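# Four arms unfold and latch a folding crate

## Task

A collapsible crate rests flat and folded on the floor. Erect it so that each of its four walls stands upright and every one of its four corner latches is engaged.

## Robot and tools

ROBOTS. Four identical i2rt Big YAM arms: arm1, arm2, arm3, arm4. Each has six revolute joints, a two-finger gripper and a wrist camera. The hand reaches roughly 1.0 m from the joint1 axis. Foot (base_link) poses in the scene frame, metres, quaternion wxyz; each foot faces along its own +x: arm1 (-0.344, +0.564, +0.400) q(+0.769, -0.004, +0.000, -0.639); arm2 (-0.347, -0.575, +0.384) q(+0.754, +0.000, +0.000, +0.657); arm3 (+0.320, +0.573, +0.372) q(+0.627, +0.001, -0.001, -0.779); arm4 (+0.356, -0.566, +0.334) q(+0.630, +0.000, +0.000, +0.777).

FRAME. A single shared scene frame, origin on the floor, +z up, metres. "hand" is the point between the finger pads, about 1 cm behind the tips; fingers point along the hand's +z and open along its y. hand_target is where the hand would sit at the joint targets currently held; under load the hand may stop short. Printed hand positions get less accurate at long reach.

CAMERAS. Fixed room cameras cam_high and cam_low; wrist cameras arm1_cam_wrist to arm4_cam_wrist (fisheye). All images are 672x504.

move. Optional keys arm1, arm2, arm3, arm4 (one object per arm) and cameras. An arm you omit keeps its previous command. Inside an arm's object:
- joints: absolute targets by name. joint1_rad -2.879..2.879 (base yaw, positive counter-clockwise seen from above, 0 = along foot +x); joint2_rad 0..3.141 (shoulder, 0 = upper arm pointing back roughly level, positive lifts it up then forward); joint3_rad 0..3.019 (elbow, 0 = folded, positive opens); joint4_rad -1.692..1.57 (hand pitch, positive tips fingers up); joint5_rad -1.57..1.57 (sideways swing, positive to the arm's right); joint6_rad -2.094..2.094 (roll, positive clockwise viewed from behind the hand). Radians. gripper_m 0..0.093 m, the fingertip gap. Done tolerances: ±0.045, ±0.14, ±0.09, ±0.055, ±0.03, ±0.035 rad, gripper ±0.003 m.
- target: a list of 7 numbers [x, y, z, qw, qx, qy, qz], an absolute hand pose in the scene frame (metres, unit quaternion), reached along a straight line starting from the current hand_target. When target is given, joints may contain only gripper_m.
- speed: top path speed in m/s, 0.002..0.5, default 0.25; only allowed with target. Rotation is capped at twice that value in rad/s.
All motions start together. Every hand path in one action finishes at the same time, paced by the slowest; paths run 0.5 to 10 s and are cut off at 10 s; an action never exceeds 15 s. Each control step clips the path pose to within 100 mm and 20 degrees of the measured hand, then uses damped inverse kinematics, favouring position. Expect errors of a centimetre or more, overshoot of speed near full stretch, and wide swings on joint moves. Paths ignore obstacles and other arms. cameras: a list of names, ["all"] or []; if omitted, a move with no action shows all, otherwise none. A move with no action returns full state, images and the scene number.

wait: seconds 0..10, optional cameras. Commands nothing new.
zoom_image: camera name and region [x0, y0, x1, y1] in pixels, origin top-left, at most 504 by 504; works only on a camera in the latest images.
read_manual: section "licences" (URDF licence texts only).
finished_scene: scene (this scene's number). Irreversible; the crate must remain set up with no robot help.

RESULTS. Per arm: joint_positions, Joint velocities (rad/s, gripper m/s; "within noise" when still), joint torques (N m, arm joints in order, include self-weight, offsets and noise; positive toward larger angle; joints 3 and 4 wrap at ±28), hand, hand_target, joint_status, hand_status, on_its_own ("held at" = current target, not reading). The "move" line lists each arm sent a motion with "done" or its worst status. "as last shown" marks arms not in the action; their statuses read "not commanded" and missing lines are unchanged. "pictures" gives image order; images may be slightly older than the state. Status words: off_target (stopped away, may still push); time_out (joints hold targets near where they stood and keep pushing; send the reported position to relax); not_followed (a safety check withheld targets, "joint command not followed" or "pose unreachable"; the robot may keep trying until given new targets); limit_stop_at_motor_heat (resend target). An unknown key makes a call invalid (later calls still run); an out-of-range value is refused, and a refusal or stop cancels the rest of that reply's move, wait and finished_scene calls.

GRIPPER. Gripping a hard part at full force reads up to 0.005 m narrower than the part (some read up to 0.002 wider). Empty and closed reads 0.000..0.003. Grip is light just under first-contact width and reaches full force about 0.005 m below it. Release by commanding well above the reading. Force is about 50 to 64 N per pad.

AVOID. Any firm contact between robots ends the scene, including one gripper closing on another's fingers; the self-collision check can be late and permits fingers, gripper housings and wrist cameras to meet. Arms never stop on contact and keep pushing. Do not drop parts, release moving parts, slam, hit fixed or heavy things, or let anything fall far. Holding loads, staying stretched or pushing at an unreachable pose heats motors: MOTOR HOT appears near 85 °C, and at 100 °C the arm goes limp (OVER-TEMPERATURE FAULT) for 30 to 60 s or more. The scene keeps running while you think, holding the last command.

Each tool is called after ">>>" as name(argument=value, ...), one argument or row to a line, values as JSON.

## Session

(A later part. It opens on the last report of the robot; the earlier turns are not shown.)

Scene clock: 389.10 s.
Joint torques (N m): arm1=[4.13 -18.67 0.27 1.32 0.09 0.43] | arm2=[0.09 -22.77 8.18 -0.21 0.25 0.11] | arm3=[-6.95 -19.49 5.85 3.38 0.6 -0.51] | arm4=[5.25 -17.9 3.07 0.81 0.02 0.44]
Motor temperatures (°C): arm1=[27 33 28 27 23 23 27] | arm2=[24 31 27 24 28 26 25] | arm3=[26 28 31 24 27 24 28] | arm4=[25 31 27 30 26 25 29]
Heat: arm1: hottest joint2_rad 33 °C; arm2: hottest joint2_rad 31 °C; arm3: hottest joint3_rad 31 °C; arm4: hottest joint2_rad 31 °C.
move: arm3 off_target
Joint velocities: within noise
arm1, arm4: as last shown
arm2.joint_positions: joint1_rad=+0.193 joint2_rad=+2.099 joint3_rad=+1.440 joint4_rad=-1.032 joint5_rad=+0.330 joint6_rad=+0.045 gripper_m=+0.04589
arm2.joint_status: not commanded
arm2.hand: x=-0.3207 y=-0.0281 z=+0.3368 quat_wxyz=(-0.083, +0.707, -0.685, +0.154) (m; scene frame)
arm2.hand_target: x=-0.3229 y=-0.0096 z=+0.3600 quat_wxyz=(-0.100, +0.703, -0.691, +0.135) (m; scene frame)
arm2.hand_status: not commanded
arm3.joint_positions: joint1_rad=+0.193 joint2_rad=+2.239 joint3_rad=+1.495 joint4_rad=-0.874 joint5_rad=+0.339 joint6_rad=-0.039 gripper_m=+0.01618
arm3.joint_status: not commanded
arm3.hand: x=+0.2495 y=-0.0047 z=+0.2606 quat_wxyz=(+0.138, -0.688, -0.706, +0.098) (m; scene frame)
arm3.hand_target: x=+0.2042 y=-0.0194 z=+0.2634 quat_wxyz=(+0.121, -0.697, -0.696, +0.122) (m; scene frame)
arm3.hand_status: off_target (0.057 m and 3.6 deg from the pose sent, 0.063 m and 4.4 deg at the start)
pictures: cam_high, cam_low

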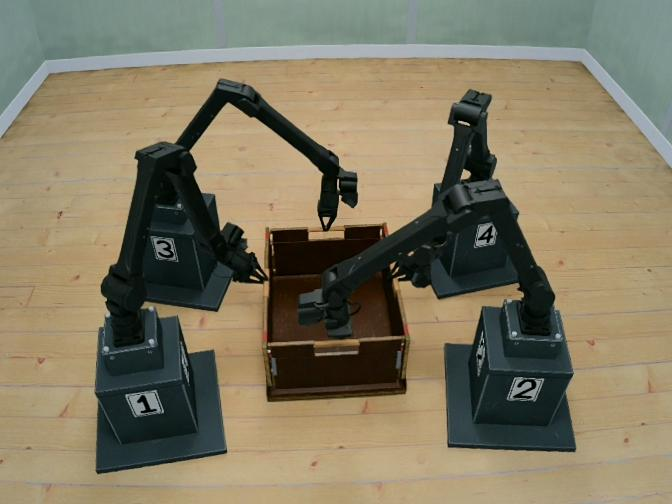

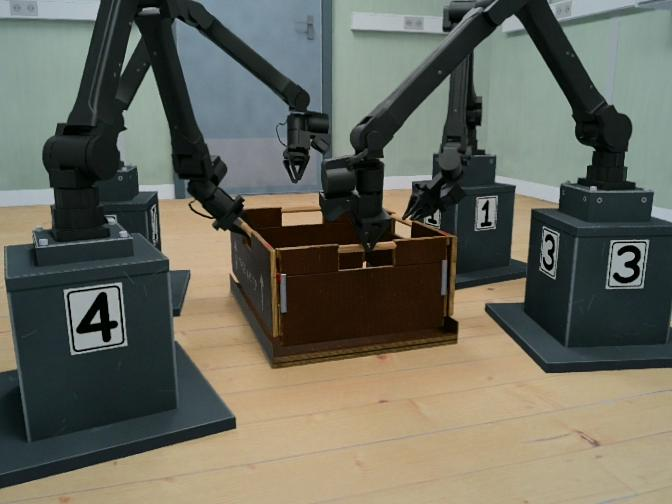

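>>> move(
  arm1={"target": [-0.012, 0.220, 0.246, 0, -0.003, 0.9239, -0.3827], "speed": 0.08},
  arm3={"target": [0.262, -0.016, 0.262, -0.13, 0.693, 0.70, -0.11], "speed": 0.1},
  arm4={"target": [-0.018, -0.209, 0.239, -0.3827, 0.9239, 0.004, 0.008], "speed": 0.08},
  cameras=[],
)

>>> move(
  arm3={"joints": {"gripper_m": 0.046}},
  cameras=["cam_high", "cam_low"],
)

>>> zoom_image(
  camera="cam_high",
  region=[240, 210, 430, 400],
)

Scene clock: 392.97 s.
Joint torques (N m): arm1=[0.5 -18.55 1.05 1.73 -0.42 0.11] | arm2=[0.09 -22.77 8.17 -0.21 0.25 0.1] | arm3=[0.26 -18.55 6.75 0.34 0.24 0.17] | arm4=[3.08 -16.79 4.44 1.02 0.03 0.17]
Motor temperatures (°C): arm1=[27 33 28 27 23 23 27] | arm2=[24 31 27 24 28 26 25] | arm3=[26 28 31 24 27 24 28] | arm4=[25 31 27 30 26 25 29]
Heat: arm1: hottest joint2_rad 33 °C; arm2: hottest joint2_rad 31 °C; arm3: hottest joint3_rad 31 °C; arm4: hottest joint2_rad 31 °C.
move: arm1 off_target; arm3 off_target; arm4 done
Joint velocities: within noise
arm1.joint_positions: joint1_rad=+0.783 joint2_rad=+2.166 joint3_rad=+0.798 joint4_rad=+0.302 joint5_rad=+0.642 joint6_rad=-0.751 gripper_m=+0.01668
arm1.joint_status: not commanded
arm1.hand: x=-0.0171 y=+0.2105 z=+0.2449 quat_wxyz=(+0.010, -0.009, -0.921, +0.389) (m; scene frame)
arm1.hand_target: x=-0.0123 y=+0.2203 z=+0.2462 quat_wxyz=(+0.000, +0.003, -0.924, +0.383) (m; scene frame)
arm1.hand_status: off_target (0.011 m and 2.0 deg from the pose sent, 0.011 m and 2.5 deg at the start)
arm2: as last shown
arm3.joint_positions: joint1_rad=+0.200 joint2_rad=+2.237 joint3_rad=+1.492 joint4_rad=-0.871 joint5_rad=+0.355 joint6_rad=-0.017 gripper_m=+0.01618
arm3.joint_status: not commanded
arm3.hand: x=+0.2505 y=-0.0047 z=+0.2615 quat_wxyz=(+0.141, -0.693, -0.699, +0.105) (m; scene frame)
arm3.hand_target: x=+0.2580 y=-0.0154 z=+0.2626 quat_wxyz=(+0.133, -0.693, -0.700, +0.112) (m; scene frame)
arm3.hand_status: off_target (0.016 m and 1.4 deg from the pose sent, 0.017 m and 1.9 deg at the start)
arm4.joint_positions: joint1_rad=+0.790 joint2_rad=+2.039 joint3_rad=+0.895 joint4_rad=+0.041 joint5_rad=+0.655 joint6_rad=-0.729 gripper_m=+0.01607
arm4.joint_status: not commanded
arm4.hand: x=-0.0127 y=-0.2018 z=+0.2353 quat_wxyz=(-0.382, +0.924, -0.002, +0.015) (m; scene frame)
arm4.hand_target: x=-0.0185 y=-0.2092 z=+0.2387 quat_wxyz=(-0.382, +0.924, +0.005, +0.007) (m; scene frame)
arm4.hand_status: done (0.010 m and 1.1 deg from the pose sent, 0.010 m and 1.2 deg at the start)
pictures: none
No camera images: "cameras" was empty.

Scene clock: 393.60 s.
Joint torques (N m): arm1=[1.44 -18.43 1.16 1.73 -0.41 0.08] | arm2=[0.09 -22.77 8.2 -0.2 0.25 0.11] | arm3=[0.73 -19.14 6.71 0.57 0.26 0.17] | arm4=[3.08 -16.79 4.44 1.02 0.03 0.17]
Motor temperatures (°C): arm1=[27 33 28 27 23 23 27] | arm2=[24 31 27 24 28 26 25] | arm3=[26 28 31 24 27 24 28] | arm4=[25 31 27 30 26 25 29]
Heat: arm1: hottest joint2_rad 33 °C; arm2: hottest joint2_rad 31 °C; arm3: hottest joint3_rad 31 °C; arm4: hottest joint2_rad 31 °C.
move: arm3 done
Joint velocities: within noise
arm1, arm2, arm4: as last shown
arm3.joint_positions: joint1_rad=+0.196 joint2_rad=+2.237 joint3_rad=+1.492 joint4_rad=-0.871 joint5_rad=+0.345 joint6_rad=-0.020 gripper_m=+0.04582
arm3.joint_status: all done
arm3.hand: x=+0.2503 y=-0.0044 z=+0.2609 quat_wxyz=(+0.138, -0.693, -0.700, +0.102) (m; scene frame)
arm3.hand_target: x=+0.2574 y=-0.0151 z=+0.2620 quat_wxyz=(+0.131, -0.693, -0.701, +0.109) (m; scene frame)
arm3.hand_status: not commanded
pictures: cam_high, cam_low

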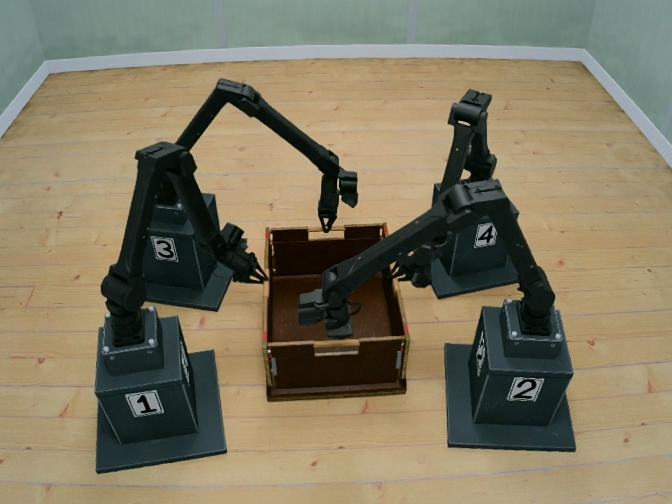

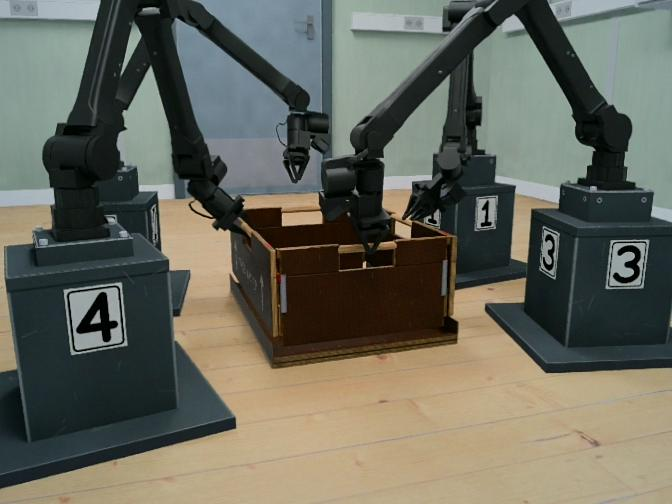

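Scaled by 2.653 from the camera's 672x504 image, which has a finer 960x720 frame.

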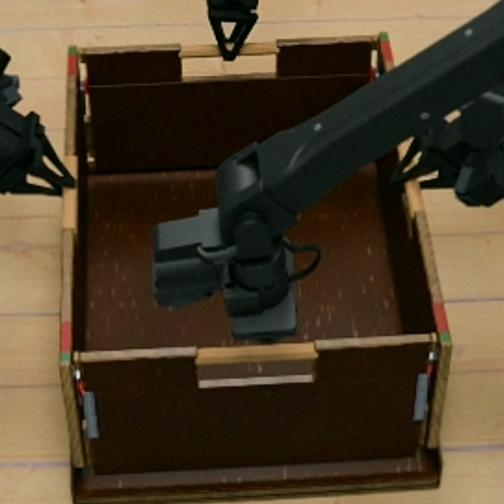

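>>> move(
  arm1={"joints": {"gripper_m": 0.046}},
  arm4={"joints": {"gripper_m": 0.046}},
  arm3={"target": [0.295, -0.012, 0.36, -0.13, 0.693, 0.70, -0.11], "speed": 0.15},
  cameras=["cam_high", "cam_low"],
)

>>> zoom_image(
  camera="cam_high",
  region=[240, 210, 430, 400],
)

>>> zoom_image(
  camera="cam_low",
  region=[220, 190, 470, 380],
)

Scene clock: 396.90 s.
Joint torques (N m): arm1=[0.15 -18.26 1.87 1.73 0.32 0.11] | arm2=[0.09 -22.77 8.18 -0.23 0.25 0.1] | arm3=[0.03 -18.9 8.88 -0.42 0.23 0.2] | arm4=[2.73 -16.09 4.63 1.02 0.11 0.17]
Motor temperatures (°C): arm1=[27 33 28 27 23 23 27] | arm2=[24 31 27 24 28 26 25] | arm3=[26 27 31 24 26 23 28] | arm4=[25 31 27 30 26 25 29]
Heat: arm1: hottest joint2_rad 33 °C; arm2: hottest joint2_rad 31 °C; arm3: hottest joint3_rad 31 °C; arm4: hottest joint2_rad 31 °C.
move: arm1 done; arm3 off_target; arm4 done
Joint velocities: within noise
arm1.joint_positions: joint1_rad=+0.801 joint2_rad=+2.163 joint3_rad=+0.787 joint4_rad=+0.302 joint5_rad=+0.616 joint6_rad=-0.751 gripper_m=+0.04598
arm1.joint_status: all done
arm1.hand: x=-0.0119 y=+0.2218 z=+0.2420 quat_wxyz=(+0.001, +0.004, -0.926, +0.378) (m; scene frame)
arm1.hand_target: x=-0.0083 y=+0.2241 z=+0.2452 quat_wxyz=(-0.004, +0.009, -0.925, +0.380) (m; scene frame)
arm1.hand_status: not commanded
arm2: as last shown
arm3.joint_positions: joint1_rad=+0.267 joint2_rad=+2.096 joint3_rad=+1.501 joint4_rad=-1.058 joint5_rad=+0.345 joint6_rad=+0.044 gripper_m=+0.04590
arm3.joint_status: not commanded
arm3.hand: x=+0.2903 y=+0.0039 z=+0.3445 quat_wxyz=(+0.144, -0.689, -0.704, +0.099) (m; scene frame)
arm3.hand_target: x=+0.2957 y=-0.0130 z=+0.3606 quat_wxyz=(+0.129, -0.693, -0.701, +0.111) (m; scene frame)
arm3.hand_status: off_target (0.023 m and 2.2 deg from the pose sent, 0.109 m and 1.3 deg at the start)
arm4.joint_positions: joint1_rad=+0.803 joint2_rad=+2.030 joint3_rad=+0.894 joint4_rad=+0.041 joint5_rad=+0.654 joint6_rad=-0.729 gripper_m=+0.04596
arm4.joint_status: all done
arm4.hand: x=-0.0184 y=-0.2059 z=+0.2393 quat_wxyz=(-0.384, +0.923, +0.002, +0.009) (m; scene frame)
arm4.hand_target: x=-0.0187 y=-0.2091 z=+0.2394 quat_wxyz=(-0.383, +0.924, +0.005, +0.007) (m; scene frame)
arm4.hand_status: not commanded
pictures: cam_high, cam_low

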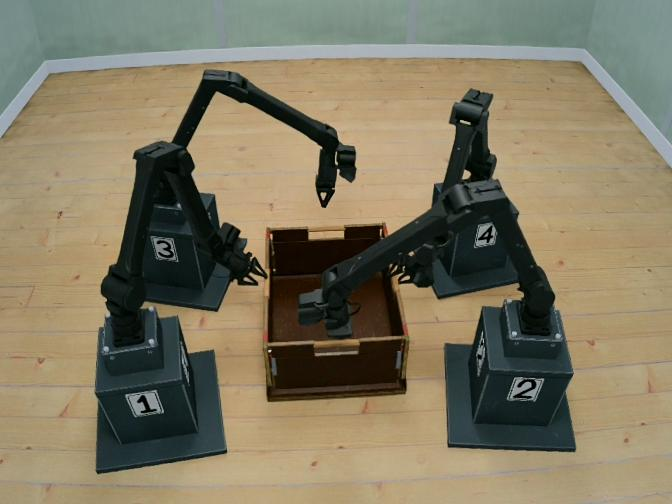

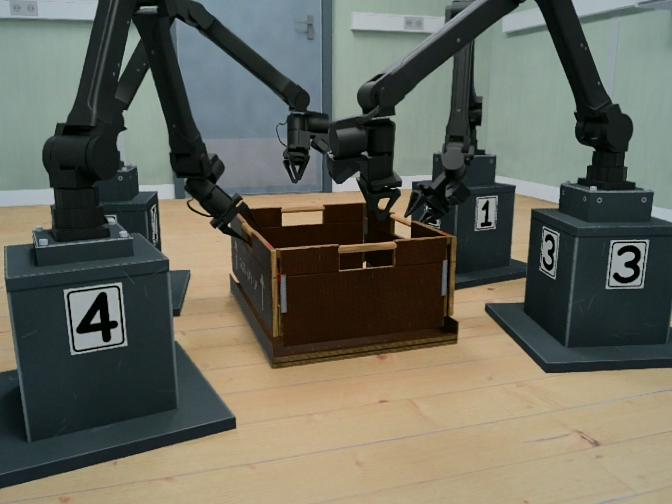

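Scaled by 2.653 from the camera's 672x504 image, which has a finer 960x720 frame.

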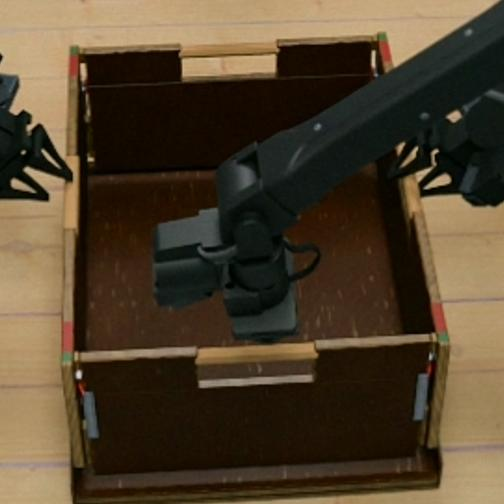

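Scaled by 2.016 from the camera's 672x504 image, which has a finer 960x720 frame.

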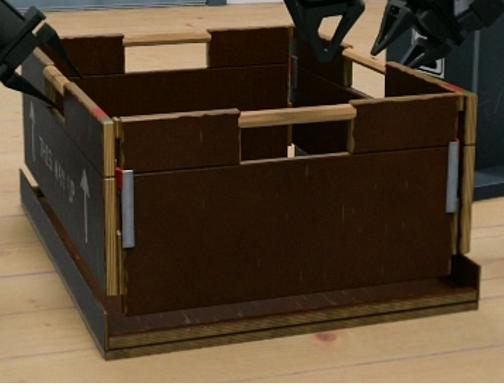

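>>> move(
  arm1={"target": [-0.008, 0.305, 0.325, 0, -0.003, 0.9239, -0.3827], "speed": 0.12},
  arm4={"target": [-0.018, -0.29, 0.32, -0.3827, 0.9239, 0.004, 0.008], "speed": 0.12},
  cameras=["all"],
)

Scene clock: 400.23 s.
Joint torques (N m): arm1=[0.67 -15.27 3.15 1.02 0.68 0.26] | arm2=[0.15 -22.77 8.2 -0.21 0.25 0.11] | arm3=[0.09 -18.78 8.83 -0.23 0.27 0.2] | arm4=[2.32 -13.45 5.98 0.21 0.36 0.34]
Motor temperatures (°C): arm1=[27 33 28 27 23 23 27] | arm2=[24 31 27 24 28 26 25] | arm3=[26 27 32 24 26 23 27] | arm4=[25 30 27 30 26 25 28]
Heat: arm1: hottest joint2_rad 33 °C; arm2: hottest joint2_rad 31 °C; arm3: hottest joint3_rad 32 °C; arm4: hottest joint2_rad 30 °C.
move: arm1 done; arm4 done
Joint velocities: within noise
arm1.joint_positions: joint1_rad=+0.990 joint2_rad=+1.870 joint3_rad=+0.672 joint4_rad=-0.002 joint5_rad=+0.705 joint6_rad=-0.546 gripper_m=+0.04598
arm1.joint_status: not commanded
arm1.hand: x=-0.0079 y=+0.3004 z=+0.3235 quat_wxyz=(+0.002, +0.007, -0.924, +0.383) (m; scene frame)
arm1.hand_target: x=-0.0077 y=+0.3039 z=+0.3256 quat_wxyz=(+0.000, +0.004, -0.923, +0.384) (m; scene frame)
arm1.hand_status: done (0.005 m and 0.5 deg from the pose sent, 0.118 m and 0.6 deg at the start)
arm2: as last shown
arm3.joint_positions: joint1_rad=+0.262 joint2_rad=+2.096 joint3_rad=+1.501 joint4_rad=-1.058 joint5_rad=+0.345 joint6_rad=+0.044 gripper_m=+0.04590
arm3.joint_status: not commanded
arm3.hand: x=+0.2877 y=+0.0041 z=+0.3445 quat_wxyz=(+0.145, -0.690, -0.702, +0.098) (m; scene frame)
arm3.hand_target: x=+0.2931 y=-0.0129 z=+0.3606 quat_wxyz=(+0.130, -0.694, -0.699, +0.111) (m; scene frame)
arm3.hand_status: not commanded
arm4.joint_positions: joint1_rad=+0.973 joint2_rad=+1.763 joint3_rad=+0.817 joint4_rad=-0.261 joint5_rad=+0.720 joint6_rad=-0.548 gripper_m=+0.04596
arm4.joint_status: not commanded
arm4.hand: x=-0.0232 y=-0.2858 z=+0.3225 quat_wxyz=(-0.386, +0.923, +0.009, +0.005) (m; scene frame)
arm4.hand_target: x=-0.0195 y=-0.2900 z=+0.3204 quat_wxyz=(-0.384, +0.923, +0.006, +0.008) (m; scene frame)
arm4.hand_status: done (0.007 m and 0.7 deg from the pose sent, 0.117 m and 0.3 deg at the start)
pictures: arm1_cam_wrist, arm2_cam_wrist, arm3_cam_wrist, arm4_cam_wrist, cam_high, cam_low

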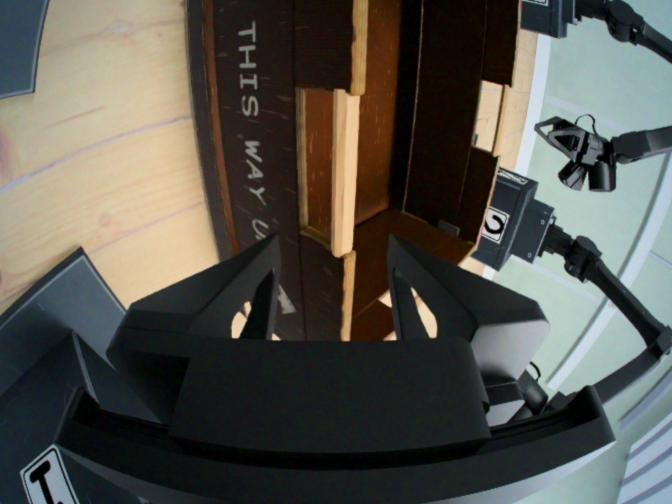

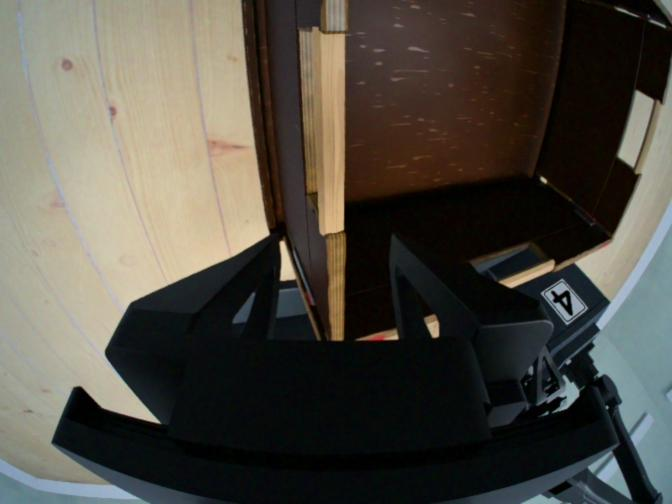

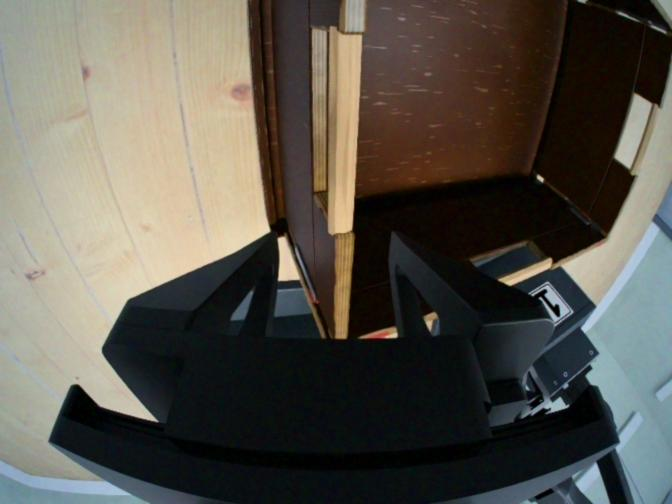

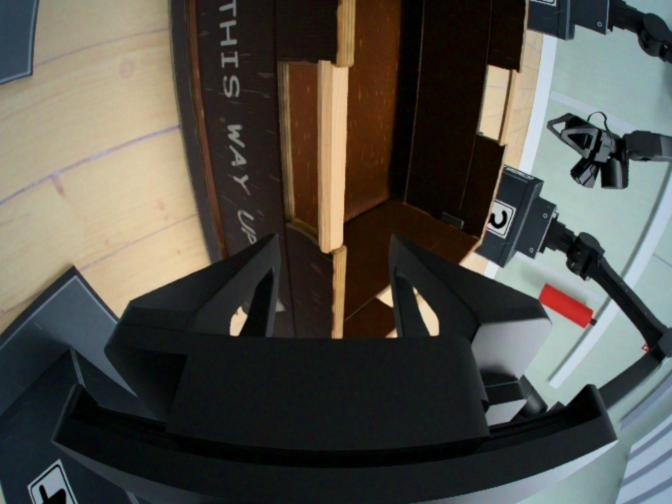

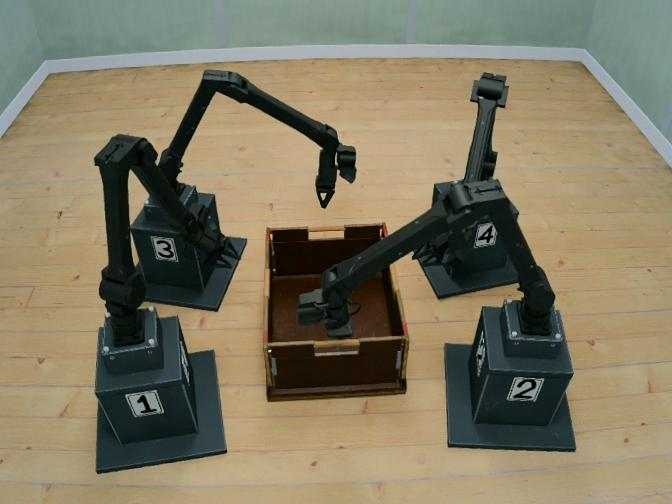

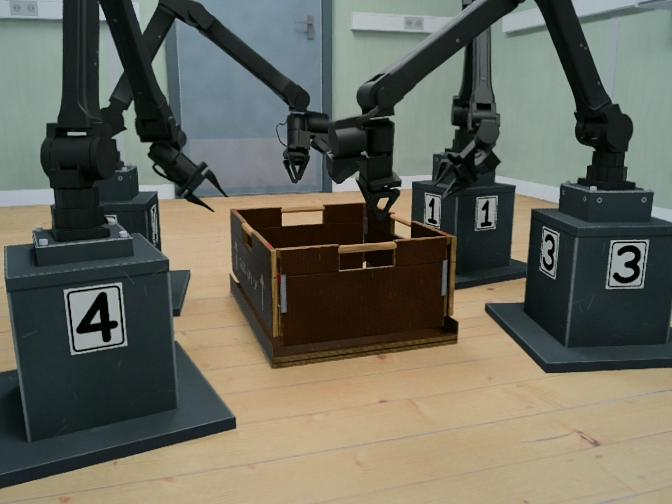

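>>> zoom_image(
  camera="arm1_cam_wrist",
  region=[420, 190, 500, 270],
)

>>> zoom_image(
  camera="arm2_cam_wrist",
  region=[540, 170, 630, 260],
)

>>> zoom_image(
  camera="arm3_cam_wrist",
  region=[540, 170, 630, 260],
)

>>> zoom_image(
  camera="arm4_cam_wrist",
  region=[420, 180, 510, 270],
)

>>> zoom_image(
  camera="cam_high",
  region=[365, 210, 405, 260],
)

>>> zoom_image(
  camera="cam_high",
  region=[255, 215, 295, 265],
)

Scaled by 6.300 from the camera's 672x504 image, which has a finer 960x720 frame.

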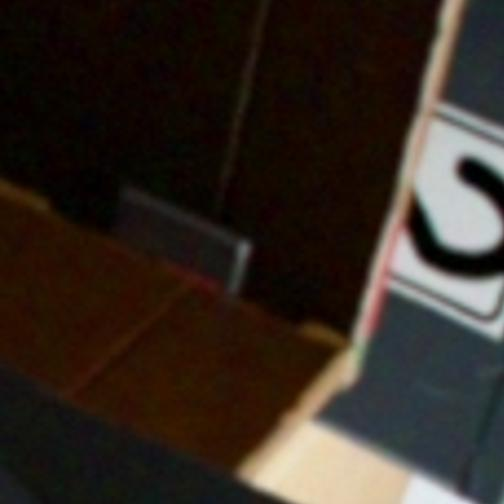

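Scaled by 5.600 from the camera's 672x504 image, which has a finer 960x720 frame.

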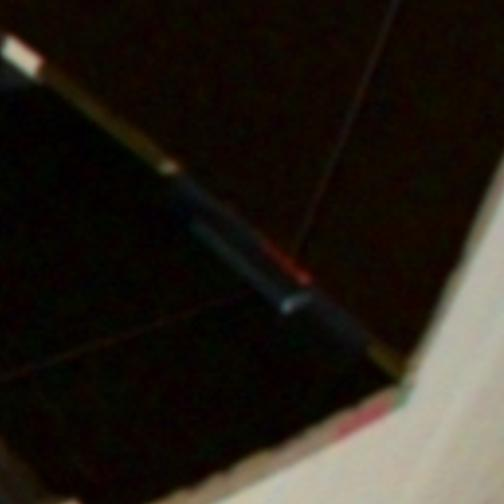

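Scaled by 5.600 from the camera's 672x504 image, which has a finer 960x720 frame.

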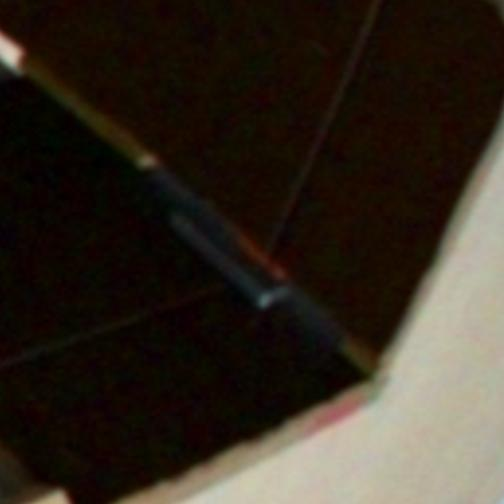

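Scaled by 5.600 from the camera's 672x504 image, which has a finer 960x720 frame.

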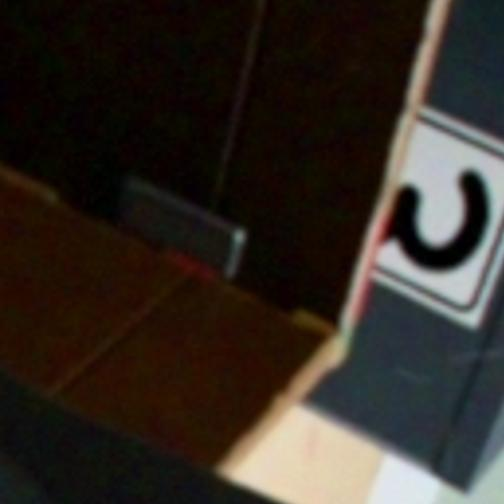

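Scaled by 10.080 from the camera's 672x504 image, which has a finer 960x720 frame.

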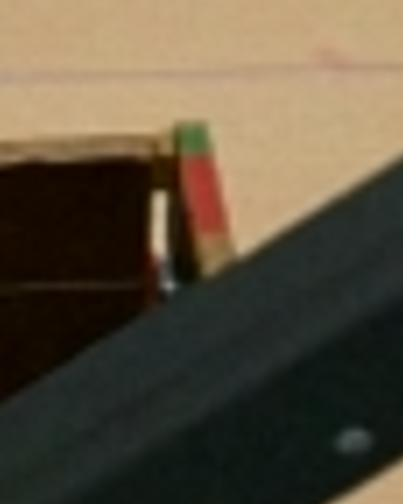

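Scaled by 10.080 from the camera's 672x504 image, which has a finer 960x720 frame.

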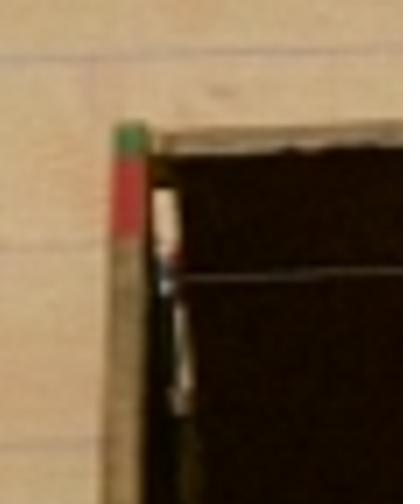

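>>> finished_scene(
  scene=1,
)

The scene is finished: the task was done.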